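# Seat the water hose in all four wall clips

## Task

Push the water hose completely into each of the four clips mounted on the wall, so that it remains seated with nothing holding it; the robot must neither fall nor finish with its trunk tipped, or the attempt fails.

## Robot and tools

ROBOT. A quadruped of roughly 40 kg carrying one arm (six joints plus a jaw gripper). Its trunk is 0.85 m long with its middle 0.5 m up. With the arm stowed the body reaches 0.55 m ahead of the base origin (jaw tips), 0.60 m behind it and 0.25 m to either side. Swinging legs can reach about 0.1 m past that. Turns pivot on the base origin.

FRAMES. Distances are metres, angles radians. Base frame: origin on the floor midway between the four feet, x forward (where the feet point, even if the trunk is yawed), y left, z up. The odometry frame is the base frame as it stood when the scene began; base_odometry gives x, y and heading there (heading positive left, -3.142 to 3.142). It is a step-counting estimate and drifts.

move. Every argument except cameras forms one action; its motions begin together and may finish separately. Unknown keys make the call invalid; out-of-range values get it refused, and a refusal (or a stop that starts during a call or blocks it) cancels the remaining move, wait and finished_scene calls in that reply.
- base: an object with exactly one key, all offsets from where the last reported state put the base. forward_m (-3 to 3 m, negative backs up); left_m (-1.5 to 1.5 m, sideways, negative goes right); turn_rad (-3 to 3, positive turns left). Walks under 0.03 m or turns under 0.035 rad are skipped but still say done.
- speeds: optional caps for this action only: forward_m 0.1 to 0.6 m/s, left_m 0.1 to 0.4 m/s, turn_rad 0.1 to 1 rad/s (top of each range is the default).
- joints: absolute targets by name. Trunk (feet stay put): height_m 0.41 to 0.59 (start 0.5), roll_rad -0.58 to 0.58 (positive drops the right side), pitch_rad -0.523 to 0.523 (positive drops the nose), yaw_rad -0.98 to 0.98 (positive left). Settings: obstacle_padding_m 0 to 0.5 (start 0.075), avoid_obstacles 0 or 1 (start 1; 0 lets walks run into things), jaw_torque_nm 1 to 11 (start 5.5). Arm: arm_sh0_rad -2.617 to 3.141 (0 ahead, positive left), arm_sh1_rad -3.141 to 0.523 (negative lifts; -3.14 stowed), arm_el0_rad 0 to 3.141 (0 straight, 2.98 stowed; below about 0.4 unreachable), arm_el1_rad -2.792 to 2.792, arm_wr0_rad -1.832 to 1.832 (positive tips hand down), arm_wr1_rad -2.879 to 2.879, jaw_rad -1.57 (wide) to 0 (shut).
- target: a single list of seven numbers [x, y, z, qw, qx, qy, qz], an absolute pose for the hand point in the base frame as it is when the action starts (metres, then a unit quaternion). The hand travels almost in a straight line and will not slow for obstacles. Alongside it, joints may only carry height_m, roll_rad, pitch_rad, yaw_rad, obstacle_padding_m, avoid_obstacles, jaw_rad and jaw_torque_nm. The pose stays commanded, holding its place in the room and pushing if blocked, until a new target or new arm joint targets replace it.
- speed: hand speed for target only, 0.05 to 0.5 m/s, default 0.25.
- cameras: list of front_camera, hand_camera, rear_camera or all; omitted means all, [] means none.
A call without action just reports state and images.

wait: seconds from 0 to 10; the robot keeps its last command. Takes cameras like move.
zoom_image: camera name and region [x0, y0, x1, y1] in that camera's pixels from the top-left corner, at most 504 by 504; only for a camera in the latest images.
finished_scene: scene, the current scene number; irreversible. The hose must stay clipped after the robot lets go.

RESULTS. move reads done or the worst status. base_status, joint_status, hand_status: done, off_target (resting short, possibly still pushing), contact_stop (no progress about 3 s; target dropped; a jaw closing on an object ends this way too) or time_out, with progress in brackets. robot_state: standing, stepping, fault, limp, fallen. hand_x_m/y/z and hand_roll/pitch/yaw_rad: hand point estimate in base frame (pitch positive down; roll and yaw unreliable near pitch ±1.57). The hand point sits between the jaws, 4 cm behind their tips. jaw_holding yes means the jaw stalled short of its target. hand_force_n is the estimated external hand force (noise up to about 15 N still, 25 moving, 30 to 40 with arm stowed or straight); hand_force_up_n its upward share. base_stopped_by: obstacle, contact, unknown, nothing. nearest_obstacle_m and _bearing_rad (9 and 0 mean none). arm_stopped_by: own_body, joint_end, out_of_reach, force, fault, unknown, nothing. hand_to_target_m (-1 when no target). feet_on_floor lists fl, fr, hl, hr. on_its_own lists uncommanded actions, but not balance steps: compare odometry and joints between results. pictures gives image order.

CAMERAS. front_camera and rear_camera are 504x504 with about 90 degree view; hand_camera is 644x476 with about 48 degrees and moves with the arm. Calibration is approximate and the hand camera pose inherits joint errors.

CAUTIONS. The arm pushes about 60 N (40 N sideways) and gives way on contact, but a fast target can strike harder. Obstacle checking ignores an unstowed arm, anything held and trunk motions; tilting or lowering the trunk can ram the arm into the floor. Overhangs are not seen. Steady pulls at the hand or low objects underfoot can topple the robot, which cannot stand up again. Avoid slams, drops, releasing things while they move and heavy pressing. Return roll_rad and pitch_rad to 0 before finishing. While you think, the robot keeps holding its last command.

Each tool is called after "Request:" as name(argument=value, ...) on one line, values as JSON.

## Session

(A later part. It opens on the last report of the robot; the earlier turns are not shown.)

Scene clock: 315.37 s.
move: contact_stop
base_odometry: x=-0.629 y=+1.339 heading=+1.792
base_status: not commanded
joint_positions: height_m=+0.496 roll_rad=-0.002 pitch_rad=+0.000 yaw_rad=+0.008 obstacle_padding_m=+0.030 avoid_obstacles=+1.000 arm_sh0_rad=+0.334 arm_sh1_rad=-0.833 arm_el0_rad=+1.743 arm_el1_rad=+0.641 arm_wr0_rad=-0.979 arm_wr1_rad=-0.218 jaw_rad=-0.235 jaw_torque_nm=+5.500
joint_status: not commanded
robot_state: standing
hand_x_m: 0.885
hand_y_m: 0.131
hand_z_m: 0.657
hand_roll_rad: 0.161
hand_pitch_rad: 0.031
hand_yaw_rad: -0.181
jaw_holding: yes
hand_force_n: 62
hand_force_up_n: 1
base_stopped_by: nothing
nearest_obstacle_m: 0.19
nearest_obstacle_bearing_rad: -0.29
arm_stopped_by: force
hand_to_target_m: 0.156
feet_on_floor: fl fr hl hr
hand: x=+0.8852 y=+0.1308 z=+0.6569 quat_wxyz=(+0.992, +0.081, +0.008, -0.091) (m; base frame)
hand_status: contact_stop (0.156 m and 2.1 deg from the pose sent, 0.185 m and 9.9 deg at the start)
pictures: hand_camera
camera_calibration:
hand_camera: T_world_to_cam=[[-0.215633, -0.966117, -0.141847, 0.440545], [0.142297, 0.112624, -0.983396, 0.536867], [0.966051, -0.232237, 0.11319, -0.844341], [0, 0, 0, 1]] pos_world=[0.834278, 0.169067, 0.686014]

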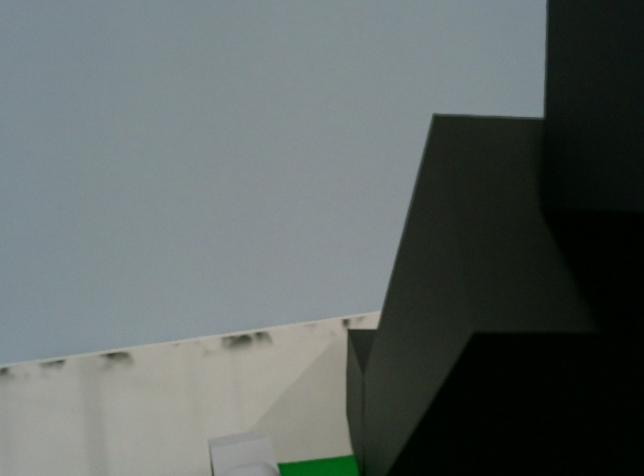

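Request:
move(target=[0.855, 0.128, 0.655, 0.9914, 0.0845, -0.0085, -0.0995], speed=0.15, cameras=["hand_camera"])

Request:
zoom_image(camera="hand_camera", region=[180, 300, 420, 476])

Scene clock: 318.77 s.
move: off_target
base_odometry: x=-0.630 y=+1.340 heading=+1.792
base_status: not commanded
joint_positions: height_m=+0.497 roll_rad=-0.002 pitch_rad=+0.001 yaw_rad=+0.010 obstacle_padding_m=+0.030 avoid_obstacles=+1.000 arm_sh0_rad=+0.360 arm_sh1_rad=-0.866 arm_el0_rad=+1.838 arm_el1_rad=+0.634 arm_wr0_rad=-1.065 arm_wr1_rad=-0.193 jaw_rad=-0.236 jaw_torque_nm=+5.500
joint_status: not commanded
robot_state: standing
hand_x_m: 0.860
hand_y_m: 0.137
hand_z_m: 0.652
hand_roll_rad: 0.149
hand_pitch_rad: 0.002
hand_yaw_rad: -0.178
jaw_holding: yes
hand_force_n: 7
hand_force_up_n: -5
base_stopped_by: nothing
nearest_obstacle_m: 0.19
nearest_obstacle_bearing_rad: -0.29
arm_stopped_by: nothing
hand_to_target_m: 0.011
feet_on_floor: fl fr hl hr
hand: x=+0.8596 y=+0.1367 z=+0.6522 quat_wxyz=(+0.993, +0.074, -0.006, -0.089) (m; base frame)
hand_status: off_target (0.011 m and 1.8 deg from the pose sent, 0.030 m and 2.1 deg at the start)
pictures: hand_camera
camera_calibration:
hand_camera: T_world_to_cam=[[-0.208633, -0.96917, -0.131076, 0.427412], [0.167385, 0.0966624, -0.981142, 0.514453], [0.963563, -0.226639, 0.142057, -0.835151], [0, 0, 0, 1]] pos_world=[0.807781, 0.17523, 0.679414]

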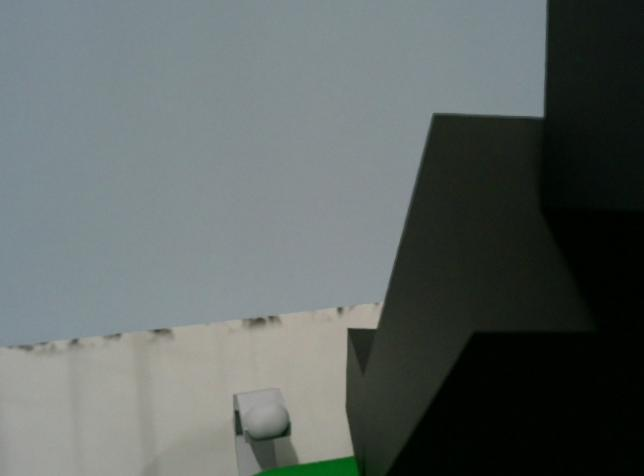

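Scaled by 2.100 from the camera's 644x476 image, which has a finer 1840x1360 frame.

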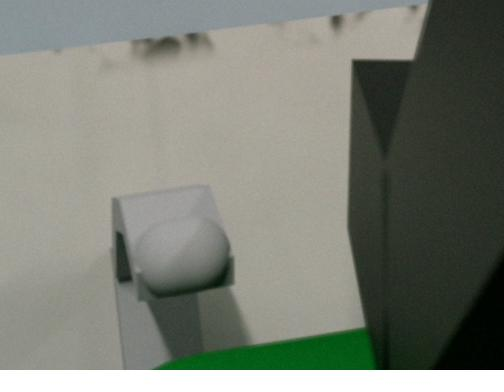

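Request:
move(target=[0.872, 0.132, 0.654, 0.9745, 0.083, -0.0177, -0.2077], speed=0.2, cameras=["hand_camera"])

Request:
zoom_image(camera="hand_camera", region=[180, 300, 420, 476])

Scene clock: 322.40 s.
move: off_target
base_odometry: x=-0.630 y=+1.340 heading=+1.792
base_status: not commanded
joint_positions: height_m=+0.498 roll_rad=-0.002 pitch_rad=+0.002 yaw_rad=+0.010 obstacle_padding_m=+0.030 avoid_obstacles=+1.000 arm_sh0_rad=+0.434 arm_sh1_rad=-0.820 arm_el0_rad=+1.737 arm_el1_rad=+0.937 arm_wr0_rad=-1.132 arm_wr1_rad=-0.365 jaw_rad=-0.237 jaw_torque_nm=+5.500
joint_status: not commanded
robot_state: standing
hand_x_m: 0.861
hand_y_m: 0.141
hand_z_m: 0.655
hand_roll_rad: 0.149
hand_pitch_rad: 0.012
hand_yaw_rad: -0.378
jaw_holding: yes
hand_force_n: 11
hand_force_up_n: -3
base_stopped_by: nothing
nearest_obstacle_m: 0.19
nearest_obstacle_bearing_rad: -0.29
arm_stopped_by: nothing
hand_to_target_m: 0.015
feet_on_floor: fl fr hl hr
hand: x=+0.8605 y=+0.1414 z=+0.6555 quat_wxyz=(+0.979, +0.074, -0.008, -0.188) (m; base frame)
hand_status: off_target (0.015 m and 2.8 deg from the pose sent, 0.013 m and 13.9 deg at the start)
pictures: hand_camera
camera_calibration:
hand_camera: T_world_to_cam=[[-0.398211, -0.907917, -0.130825, 0.586603], [0.175338, 0.064652, -0.982383, 0.515812], [0.90038, -0.414134, 0.133447, -0.749007], [0, 0, 0, 1]] pos_world=[0.817541, 0.189049, 0.68342]

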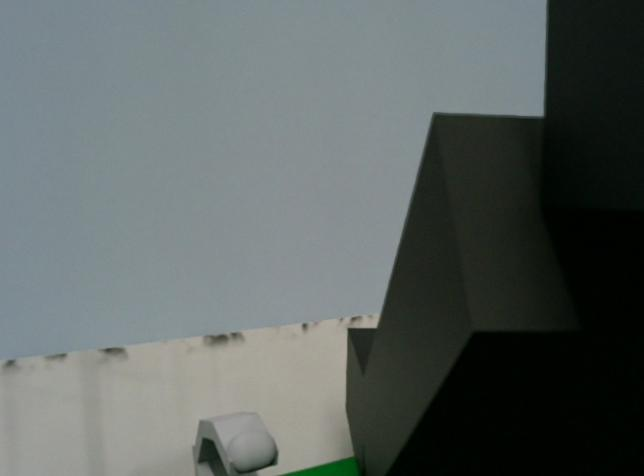

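Scaled by 2.100 from the camera's 644x476 image, which has a finer 1840x1360 frame.

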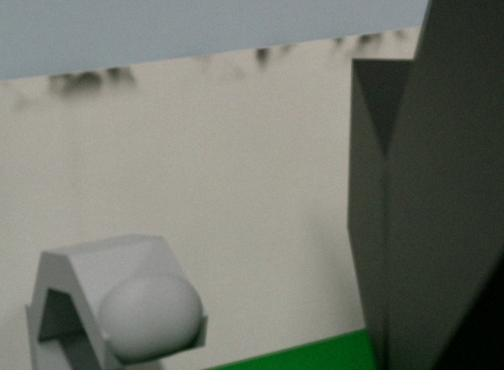

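Request:
zoom_image(camera="hand_camera", region=[260, 400, 380, 476])

Request:
zoom_image(camera="front_camera", region=[60, 60, 260, 220])

Scaled by 4.200 from the camera's 644x476 image, which has a finer 1840x1360 frame.

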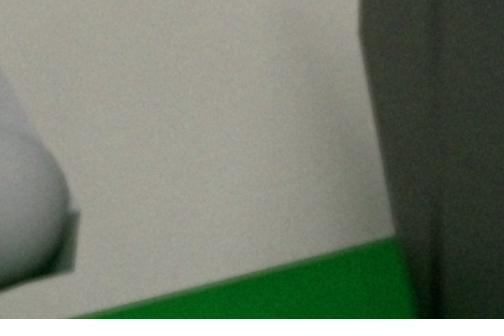

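This scene's latest camera images include none from front_camera. They are from: hand_camera. front_camera's image comes with the result of a call that names it in "cameras".

Request:
move(target=[1.04, 0.135, 0.655, 0.959, 0.0817, -0.0231, -0.2706], speed=0.25, cameras=["hand_camera", "front_camera"])

Request:
zoom_image(camera="hand_camera", region=[180, 300, 420, 476])

Request:
zoom_image(camera="front_camera", region=[60, 60, 260, 220])

Scene clock: 327.17 s.
move: contact_stop
base_odometry: x=-0.630 y=+1.340 heading=+1.792
base_status: not commanded
joint_positions: height_m=+0.496 roll_rad=-0.003 pitch_rad=+0.000 yaw_rad=+0.006 obstacle_padding_m=+0.030 avoid_obstacles=+1.000 arm_sh0_rad=+0.469 arm_sh1_rad=-0.682 arm_el0_rad=+1.485 arm_el1_rad=+1.176 arm_wr0_rad=-1.207 arm_wr1_rad=-0.569 jaw_rad=-0.238 jaw_torque_nm=+5.500
joint_status: not commanded
robot_state: standing
hand_x_m: 0.883
hand_y_m: 0.146
hand_z_m: 0.659
hand_roll_rad: 0.130
hand_pitch_rad: 0.005
hand_yaw_rad: -0.569
jaw_holding: yes
hand_force_n: 57
hand_force_up_n: 1
base_stopped_by: nothing
nearest_obstacle_m: 0.19
nearest_obstacle_bearing_rad: -0.29
arm_stopped_by: force
hand_to_target_m: 0.158
feet_on_floor: fl fr hl hr
hand: x=+0.8828 y=+0.1458 z=+0.6591 quat_wxyz=(+0.958, +0.063, -0.016, -0.280) (m; base frame)
hand_status: contact_stop (0.158 m and 2.5 deg from the pose sent, 0.180 m and 10.0 deg at the start)
pictures: front_camera, hand_camera
camera_calibration:
front_camera: T_world_to_cam=[[0.0181599, -0.99971, 0.0158382, -0.0360761], [-0.226351, -0.0195402, -0.97385, 0.589257], [0.973876, 0.0141, -0.22664, -0.203618], [0, 0, 0, 1]] pos_world=[0.332333, -0.0216804, 0.528271]
hand_camera: T_world_to_cam=[[-0.563918, -0.818236, -0.111745, 0.720412], [0.180672, 0.00979703, -0.983495, 0.519245], [0.805825, -0.574799, 0.142307, -0.666647], [0, 0, 0, 1]] pos_world=[0.849641, 0.201192, 0.686045]

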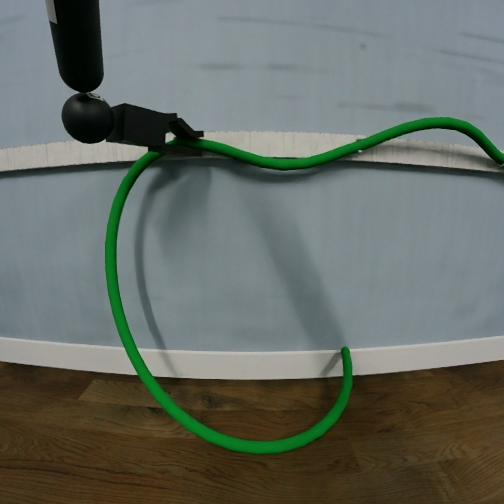

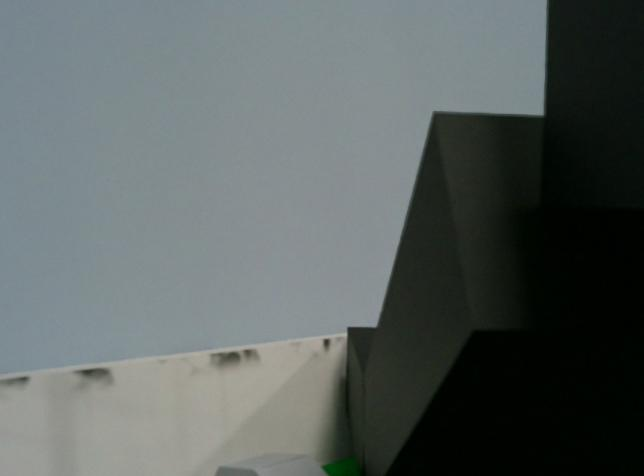

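Scaled by 2.100 from the camera's 644x476 image, which has a finer 1840x1360 frame.

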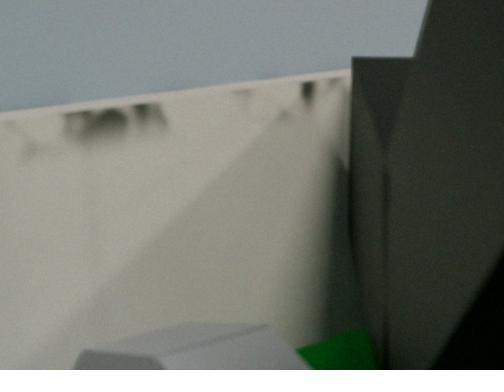

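Scaled by 2.520.

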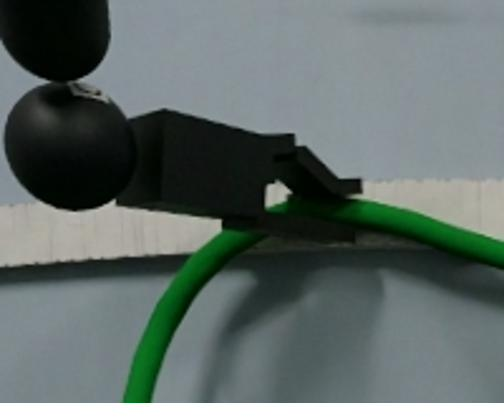

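Request:
move(target=[0.858, 0.132, 0.655, 0.959, 0.0817, -0.0231, -0.2706], speed=0.15, cameras=["hand_camera", "front_camera"])

Request:
zoom_image(camera="hand_camera", region=[180, 300, 420, 476])

Request:
zoom_image(camera="front_camera", region=[60, 60, 260, 220])

Scene clock: 330.57 s.
move: contact_stop
base_odometry: x=-0.630 y=+1.339 heading=+1.792
base_status: not commanded
joint_positions: height_m=+0.498 roll_rad=-0.001 pitch_rad=+0.002 yaw_rad=+0.006 obstacle_padding_m=+0.030 avoid_obstacles=+1.000 arm_sh0_rad=+0.463 arm_sh1_rad=-0.714 arm_el0_rad=+1.560 arm_el1_rad=+1.101 arm_wr0_rad=-1.203 arm_wr1_rad=-0.468 jaw_rad=-0.237 jaw_torque_nm=+5.500
joint_status: not commanded
robot_state: standing
hand_x_m: 0.879
hand_y_m: 0.145
hand_z_m: 0.657
hand_roll_rad: 0.168
hand_pitch_rad: -0.010
hand_yaw_rad: -0.517
jaw_holding: yes
hand_force_n: 13
hand_force_up_n: 1
base_stopped_by: nothing
nearest_obstacle_m: 0.19
nearest_obstacle_bearing_rad: -0.29
arm_stopped_by: unknown
hand_to_target_m: 0.025
feet_on_floor: fl fr hl hr
hand: x=+0.8786 y=+0.1451 z=+0.6574 quat_wxyz=(+0.964, +0.080, -0.026, -0.254) (m; base frame)
hand_status: contact_stop (0.025 m and 2.0 deg from the pose sent, 0.029 m and 2.5 deg at the start)
pictures: front_camera, hand_camera
camera_calibration:
front_camera: T_world_to_cam=[[0.0185926, -0.99973, 0.0139699, -0.033837], [-0.228094, -0.0178451, -0.973476, 0.591877], [0.973462, 0.014913, -0.228364, -0.206587], [0, 0, 0, 1]] pos_world=[0.336737, -0.020185, 0.529473]
hand_camera: T_world_to_cam=[[-0.515978, -0.843402, -0.149797, 0.703804], [0.211149, 0.0442507, -0.976452, 0.481955], [0.83017, -0.535457, 0.155251, -0.699114], [0, 0, 0, 1]] pos_world=[0.841766, 0.197917, 0.684572]

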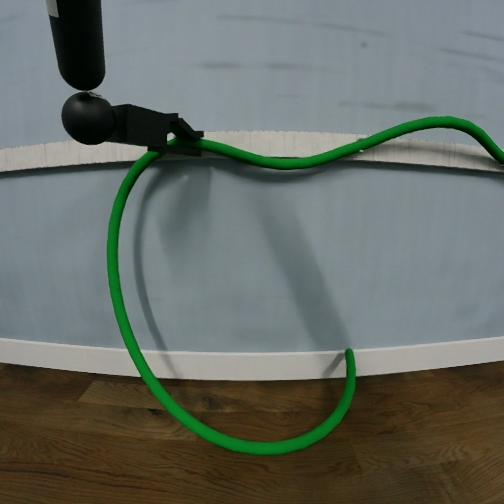

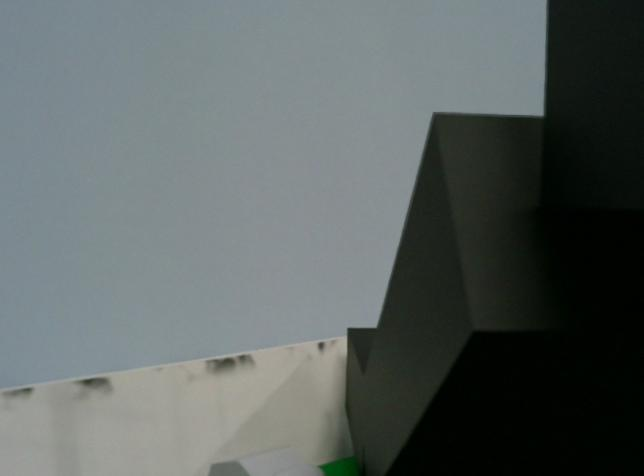

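Scaled by 2.100 from the camera's 644x476 image, which has a finer 1840x1360 frame.

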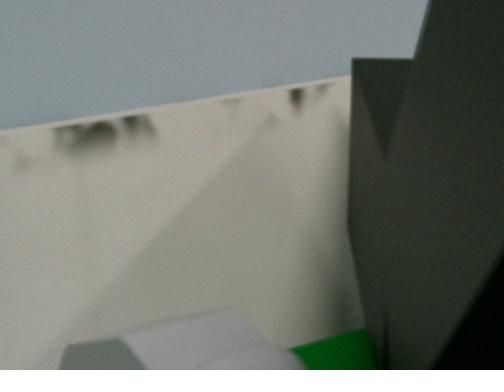

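Scaled by 2.520.

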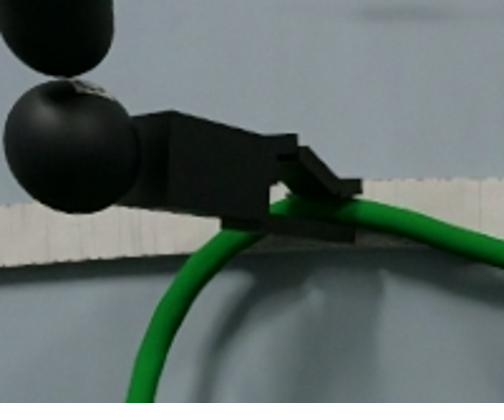

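Request:
move(target=[0.884, 0.14, 0.655, 0.964, 0.08, -0.026, -0.254], speed=0.1, joints={"jaw_rad": -0.6}, cameras=["hand_camera", "front_camera"])

Request:
zoom_image(camera="hand_camera", region=[180, 300, 420, 476])

Request:
zoom_image(camera="front_camera", region=[60, 60, 260, 220])

Scene clock: 332.23 s.
move: done
base_odometry: x=-0.630 y=+1.339 heading=+1.792
base_status: not commanded
joint_positions: height_m=+0.498 roll_rad=-0.001 pitch_rad=+0.001 yaw_rad=+0.007 obstacle_padding_m=+0.030 avoid_obstacles=+1.000 arm_sh0_rad=+0.453 arm_sh1_rad=-0.709 arm_el0_rad=+1.560 arm_el1_rad=+1.086 arm_wr0_rad=-1.200 arm_wr1_rad=-0.459 jaw_rad=-0.599 jaw_torque_nm=+5.500
joint_status: all done
robot_state: standing
hand_x_m: 0.880
hand_y_m: 0.141
hand_z_m: 0.655
hand_roll_rad: 0.168
hand_pitch_rad: -0.013
hand_yaw_rad: -0.513
jaw_holding: no
hand_force_n: 4
hand_force_up_n: 1
base_stopped_by: nothing
nearest_obstacle_m: 0.19
nearest_obstacle_bearing_rad: -0.29
arm_stopped_by: nothing
hand_to_target_m: 0.004
feet_on_floor: fl fr hl hr
hand: x=+0.8801 y=+0.1409 z=+0.6554 quat_wxyz=(+0.964, +0.080, -0.028, -0.252) (m; base frame)
hand_status: done (0.004 m and 0.3 deg from the pose sent, 0.008 m and 0.1 deg at the start)
pictures: front_camera, hand_camera
camera_calibration:
front_camera: T_world_to_cam=[[0.0189264, -0.999727, 0.0136972, -0.0334848], [-0.227386, -0.0176447, -0.973645, 0.591487], [0.973621, 0.015313, -0.227658, -0.205938], [0, 0, 0, 1]] pos_world=[0.335635, -0.0198856, 0.529474]
hand_camera: T_world_to_cam=[[-0.512391, -0.845513, -0.15021, 0.698147], [0.213565, 0.0439585, -0.975939, 0.477333], [0.831773, -0.532142, 0.158048, -0.705815], [0, 0, 0, 1]] pos_world=[0.84286, 0.193716, 0.682269]

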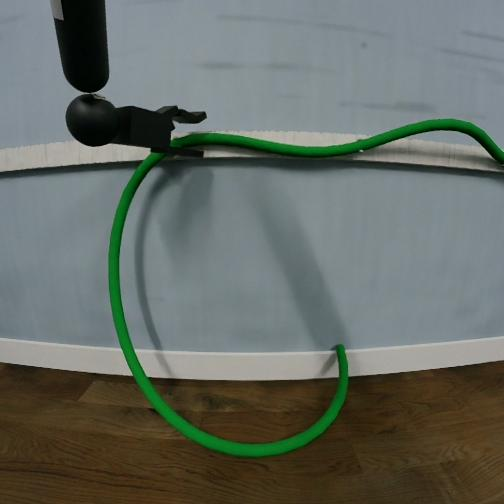

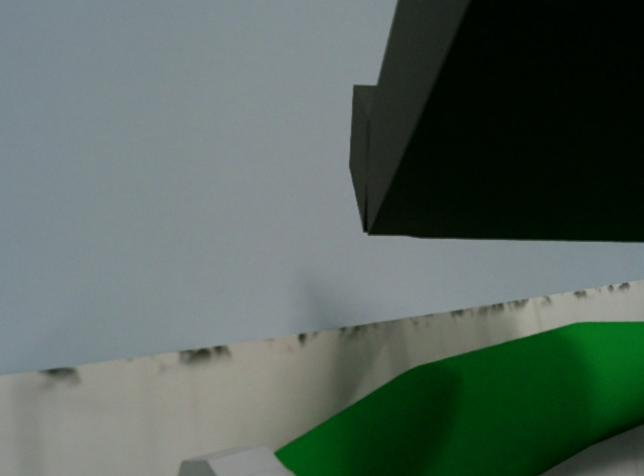

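Scaled by 2.100 from the camera's 644x476 image, which has a finer 1840x1360 frame.

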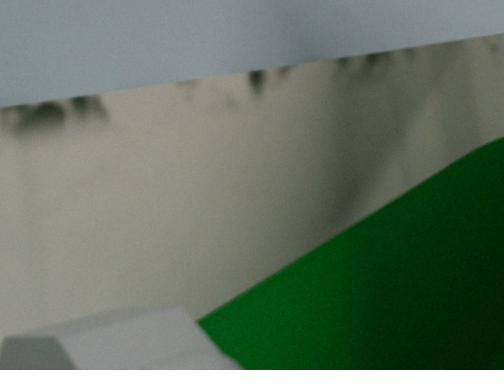

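Scaled by 2.520.

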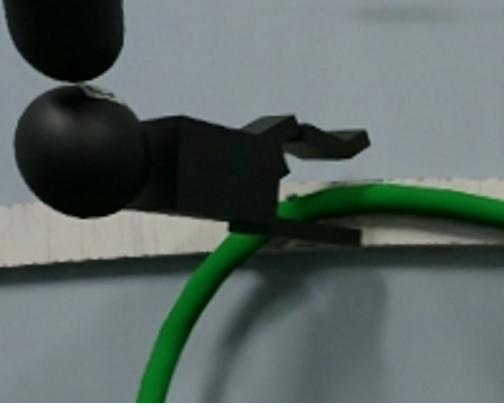

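Request:
move(target=[0.765, 0.125, 0.652, 0.9955, 0.06, -0.005, -0.07], speed=0.2, cameras=["hand_camera", "front_camera"])

Request:
zoom_image(camera="hand_camera", region=[180, 300, 420, 476])

Request:
zoom_image(camera="front_camera", region=[60, 60, 260, 220])

Scene clock: 334.13 s.
move: done
base_odometry: x=-0.631 y=+1.339 heading=+1.792
base_status: not commanded
joint_positions: height_m=+0.497 roll_rad=-0.001 pitch_rad=+0.001 yaw_rad=+0.007 obstacle_padding_m=+0.030 avoid_obstacles=+1.000 arm_sh0_rad=+0.417 arm_sh1_rad=-1.056 arm_el0_rad=+2.177 arm_el1_rad=+0.613 arm_wr0_rad=-1.193 arm_wr1_rad=-0.139 jaw_rad=-0.600 jaw_torque_nm=+5.500
joint_status: not commanded
robot_state: standing
hand_x_m: 0.772
hand_y_m: 0.127
hand_z_m: 0.649
hand_roll_rad: 0.117
hand_pitch_rad: 0.001
hand_yaw_rad: -0.145
jaw_holding: no
hand_force_n: 3
hand_force_up_n: -1
base_stopped_by: nothing
nearest_obstacle_m: 0.19
nearest_obstacle_bearing_rad: -0.29
arm_stopped_by: nothing
hand_to_target_m: 0.008
feet_on_floor: fl fr hl hr
hand: x=+0.7716 y=+0.1275 z=+0.6494 quat_wxyz=(+0.996, +0.058, -0.004, -0.072) (m; base frame)
hand_status: done (0.008 m and 0.4 deg from the pose sent, 0.116 m and 21.5 deg at the start)
pictures: front_camera, hand_camera
camera_calibration:
front_camera: T_world_to_cam=[[0.0194145, -0.999719, 0.0135905, -0.0264685], [-0.227377, -0.0176518, -0.973647, 0.594747], [0.973613, 0.0158127, -0.227656, -0.219891], [0, 0, 0, 1]] pos_world=[0.349834, -0.0124857, 0.529374]
hand_camera: T_world_to_cam=[[-0.175938, -0.979348, -0.0996113, 0.355285], [0.160497, 0.0712979, -0.984458, 0.538358], [0.971229, -0.189191, 0.144639, -0.764539], [0, 0, 0, 1]] pos_world=[0.718646, 0.16492, 0.675963]

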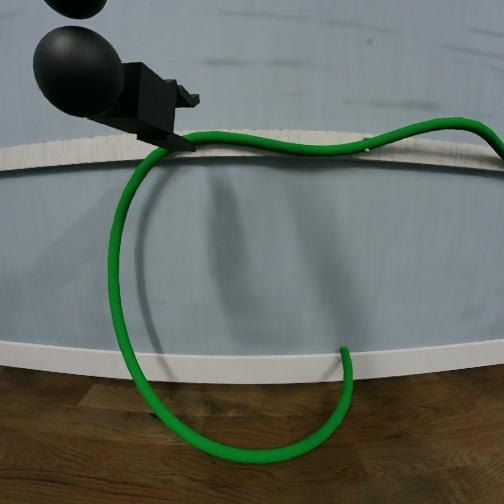

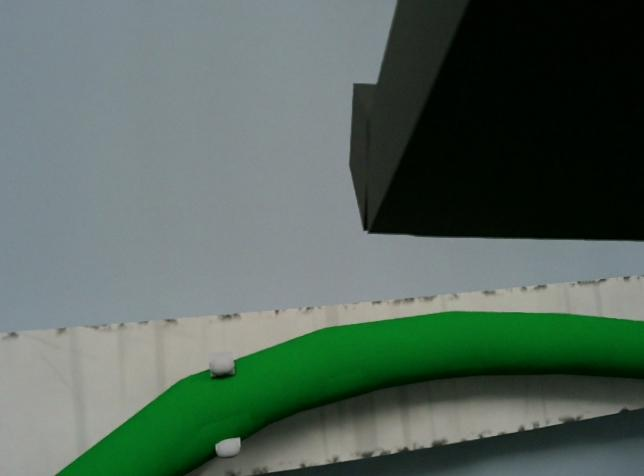

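Scaled by 2.100 from the camera's 644x476 image, which has a finer 1840x1360 frame.

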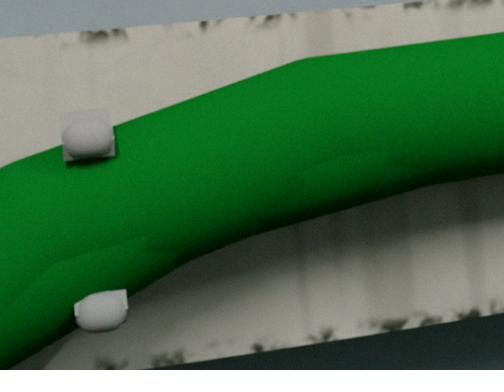

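Scaled by 2.520.

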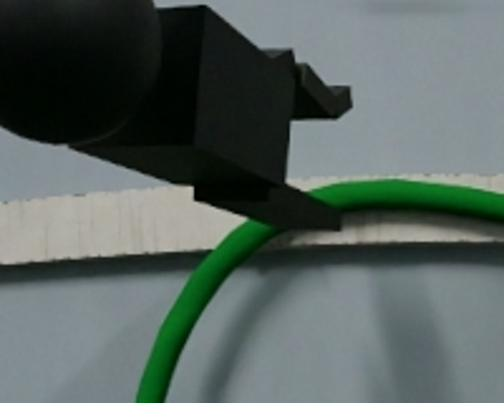

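Request:
move(joints={"arm_sh0_rad": 0.2, "arm_sh1_rad": -2.4, "arm_el0_rad": 2.8, "arm_el1_rad": 0, "arm_wr0_rad": -0.3, "arm_wr1_rad": 0}, cameras=["front_camera"])

Request:
move(base={"forward_m": -0.4}, cameras=["front_camera", "hand_camera"])

Request:
zoom_image(camera="front_camera", region=[120, 130, 320, 230])

Request:
zoom_image(camera="front_camera", region=[304, 120, 504, 220])

Scene clock: 336.70 s.
move: done
base_odometry: x=-0.633 y=+1.341 heading=+1.792
base_status: not commanded
joint_positions: height_m=+0.497 roll_rad=+0.000 pitch_rad=+0.001 yaw_rad=+0.006 obstacle_padding_m=+0.030 avoid_obstacles=+1.000 arm_sh0_rad=+0.215 arm_sh1_rad=-2.386 arm_el0_rad=+2.792 arm_el1_rad=+0.007 arm_wr0_rad=-0.307 arm_wr1_rad=-0.009 jaw_rad=-0.600 jaw_torque_nm=+5.500
joint_status: all done
robot_state: standing
hand_x_m: 0.580
hand_y_m: 0.077
hand_z_m: 0.810
hand_roll_rad: 0.001
hand_pitch_rad: 0.096
hand_yaw_rad: 0.217
jaw_holding: no
hand_force_n: 7
hand_force_up_n: -1
base_stopped_by: nothing
nearest_obstacle_m: 0.19
nearest_obstacle_bearing_rad: -0.29
arm_stopped_by: nothing
hand_to_target_m: -1.000
feet_on_floor: fl fr hl hr
hand: x=+0.5803 y=+0.0774 z=+0.8095 quat_wxyz=(+0.993, -0.005, +0.048, +0.108) (m; base frame)
hand_status: not commanded
pictures: front_camera
camera_calibration:
front_camera: T_world_to_cam=[[0.0181482, -0.999757, 0.0125526, -0.0115414], [-0.226941, -0.0163459, -0.973771, 0.603229], [0.973739, 0.0148235, -0.227182, -0.255641], [0, 0, 0, 1]] pos_world=[0.386035, 0.0021112, 0.529475]

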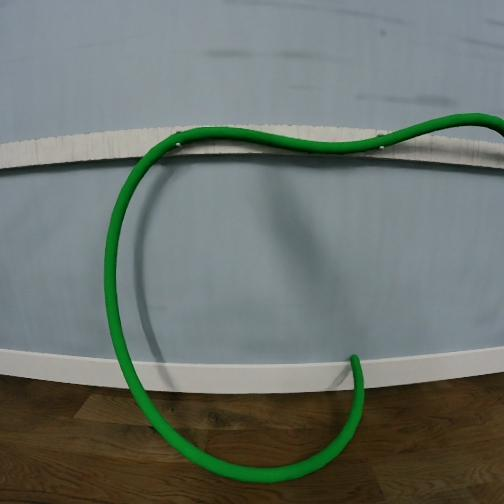

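Scene clock: 339.23 s.
move: done
base_odometry: x=-0.544 y=+0.951 heading=+1.791
base_status: done
joint_positions: height_m=+0.498 roll_rad=-0.007 pitch_rad=+0.000 yaw_rad=+0.008 obstacle_padding_m=+0.030 avoid_obstacles=+1.000 arm_sh0_rad=+0.203 arm_sh1_rad=-2.403 arm_el0_rad=+2.804 arm_el1_rad=+0.003 arm_wr0_rad=-0.301 arm_wr1_rad=-0.008 jaw_rad=-0.600 jaw_torque_nm=+5.500
joint_status: not commanded
robot_state: standing
hand_x_m: 0.582
hand_y_m: 0.075
hand_z_m: 0.807
hand_roll_rad: -0.009
hand_pitch_rad: 0.098
hand_yaw_rad: 0.207
jaw_holding: no
hand_force_n: 5
hand_force_up_n: 0
base_stopped_by: nothing
nearest_obstacle_m: 0.60
nearest_obstacle_bearing_rad: 0.15
arm_stopped_by: nothing
hand_to_target_m: -1.000
feet_on_floor: fl fr hl hr
hand: x=+0.5819 y=+0.0747 z=+0.8075 quat_wxyz=(+0.993, -0.010, +0.048, +0.103) (m; base frame)
hand_status: not commanded
pictures: front_camera, hand_camera
camera_calibration:
front_camera: T_world_to_cam=[[0.0202906, -0.999597, 0.0198703, -0.0169326], [-0.226082, -0.0239469, -0.973814, 0.604732], [0.973897, 0.015267, -0.226476, -0.260364], [0, 0, 0, 1]] pos_world=[0.39063, 0.00153069, 0.530266]
hand_camera: T_world_to_cam=[[0.17461, -0.984216, 0.0288149, -0.0211906], [0.0559887, -0.0192926, -0.998245, 0.806215], [0.983045, 0.175917, 0.0517363, -0.573333], [0, 0, 0, 1]] pos_world=[0.522173, 0.0955571, 0.835073]

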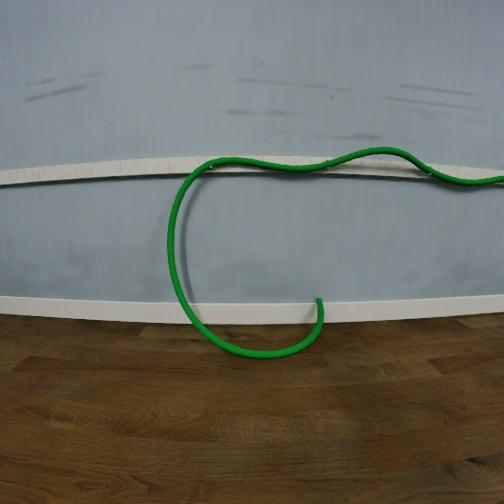

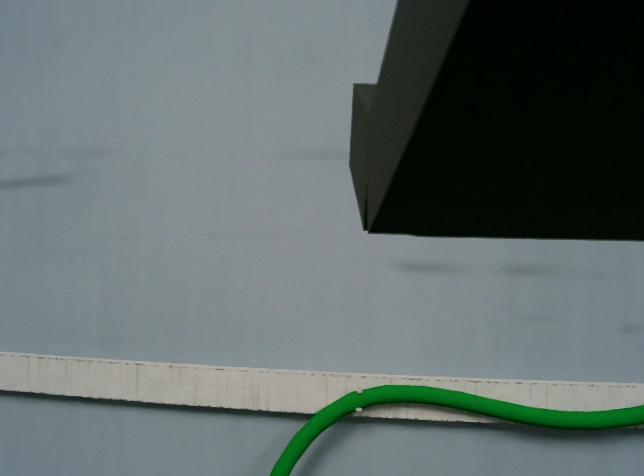

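Scaled by 2.520.

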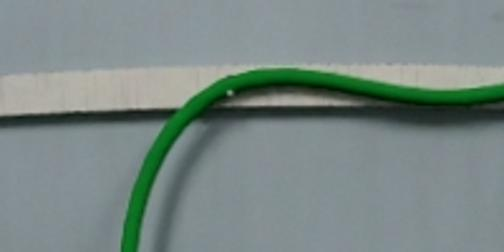

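Scaled by 2.520.

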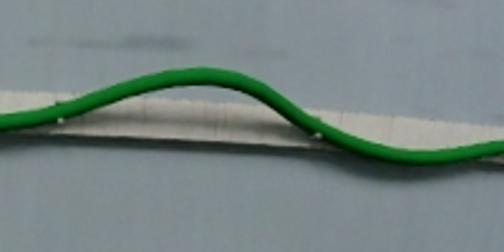

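Request:
move(base={"turn_rad": -0.5}, joints={"arm_sh0_rad": 0}, cameras=["front_camera", "hand_camera"])

Request:
zoom_image(camera="front_camera", region=[0, 120, 252, 246])

Request:
zoom_image(camera="front_camera", region=[204, 120, 354, 220])

Request:
zoom_image(camera="front_camera", region=[324, 100, 504, 220])

Scene clock: 341.90 s.
move: done
base_odometry: x=-0.542 y=+0.952 heading=+1.283
base_status: done
joint_positions: height_m=+0.498 roll_rad=-0.008 pitch_rad=-0.002 yaw_rad=+0.019 obstacle_padding_m=+0.030 avoid_obstacles=+1.000 arm_sh0_rad=+0.001 arm_sh1_rad=-2.400 arm_el0_rad=+2.802 arm_el1_rad=+0.002 arm_wr0_rad=-0.300 arm_wr1_rad=-0.008 jaw_rad=-0.600 jaw_torque_nm=+5.500
joint_status: all done
robot_state: standing
hand_x_m: 0.587
hand_y_m: 0.014
hand_z_m: 0.809
hand_roll_rad: -0.011
hand_pitch_rad: 0.097
hand_yaw_rad: 0.017
jaw_holding: no
hand_force_n: 5
hand_force_up_n: -1
base_stopped_by: nothing
nearest_obstacle_m: 0.50
nearest_obstacle_bearing_rad: 2.69
arm_stopped_by: nothing
hand_to_target_m: -1.000
feet_on_floor: fl fr hl hr
hand: x=+0.5868 y=+0.0136 z=+0.8092 quat_wxyz=(+0.999, -0.006, +0.048, +0.009) (m; base frame)
hand_status: not commanded
pictures: front_camera, hand_camera
camera_calibration:
front_camera: T_world_to_cam=[[0.0315801, -0.999279, 0.0210707, -0.0166184], [-0.224046, -0.0276221, -0.974187, 0.604696], [0.974067, 0.0260441, -0.224757, -0.258819], [0, 0, 0, 1]] pos_world=[0.388111, 0.00683729, 0.531266]
hand_camera: T_world_to_cam=[[-0.0147427, -0.999429, 0.0304134, 0.0277757], [0.0529141, -0.0311539, -0.998113, 0.808456], [0.99849, -0.0131055, 0.0533432, -0.575309], [0, 0, 0, 1]] pos_world=[0.532072, 0.0454067, 0.836774]

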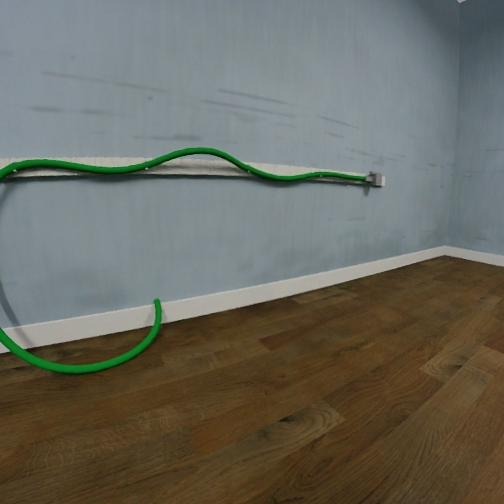

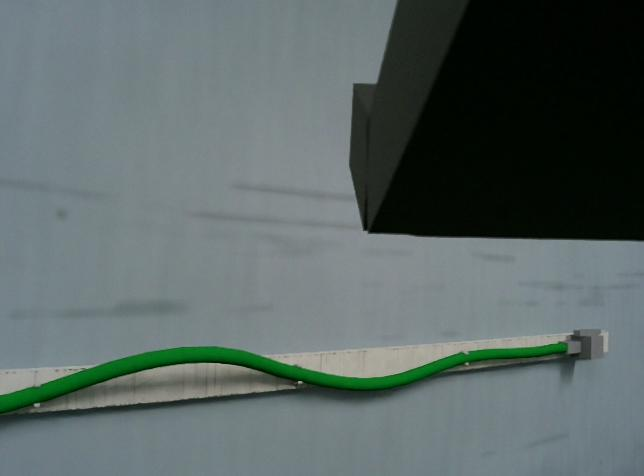

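Scaled by 2.000.

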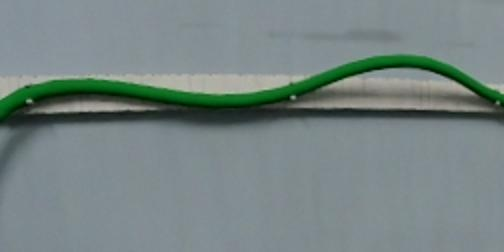

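Scaled by 3.360.

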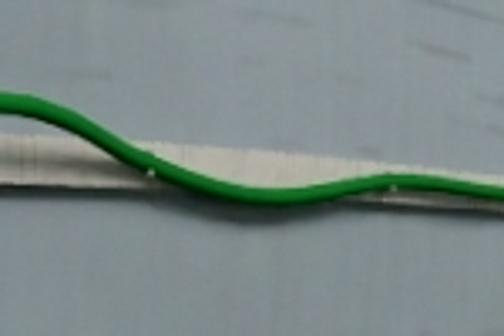

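Scaled by 2.800.

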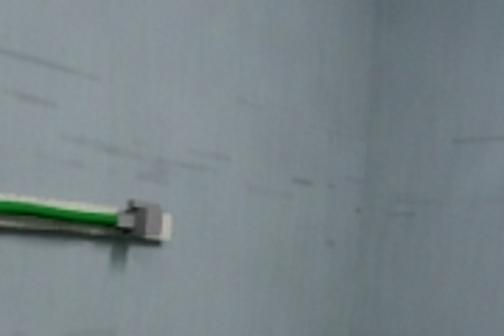

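Request:
zoom_image(camera="hand_camera", region=[420, 320, 520, 390])

Request:
zoom_image(camera="hand_camera", region=[250, 340, 350, 410])

Request:
zoom_image(camera="hand_camera", region=[0, 360, 100, 430])

Scaled by 5.040 from the camera's 644x476 image, which has a finer 1840x1360 frame.

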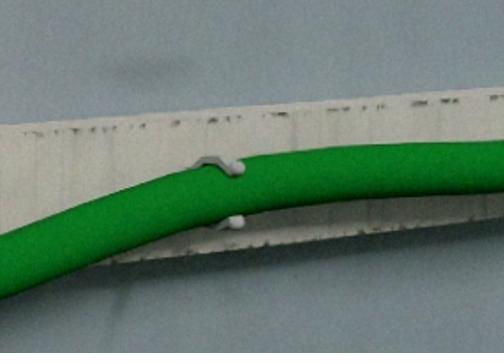

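Scaled by 5.040 from the camera's 644x476 image, which has a finer 1840x1360 frame.

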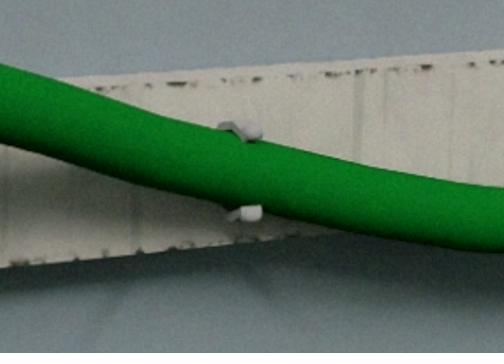

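Scaled by 5.040 from the camera's 644x476 image, which has a finer 1840x1360 frame.

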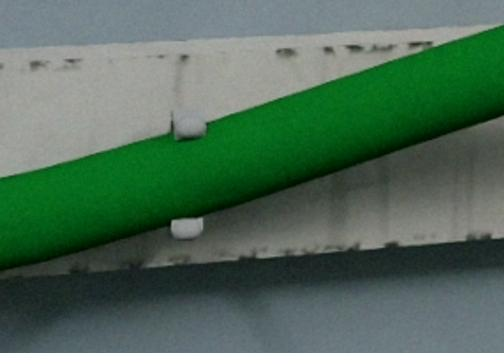

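Request:
finished_scene(scene=2)

The scene is finished: the task was done.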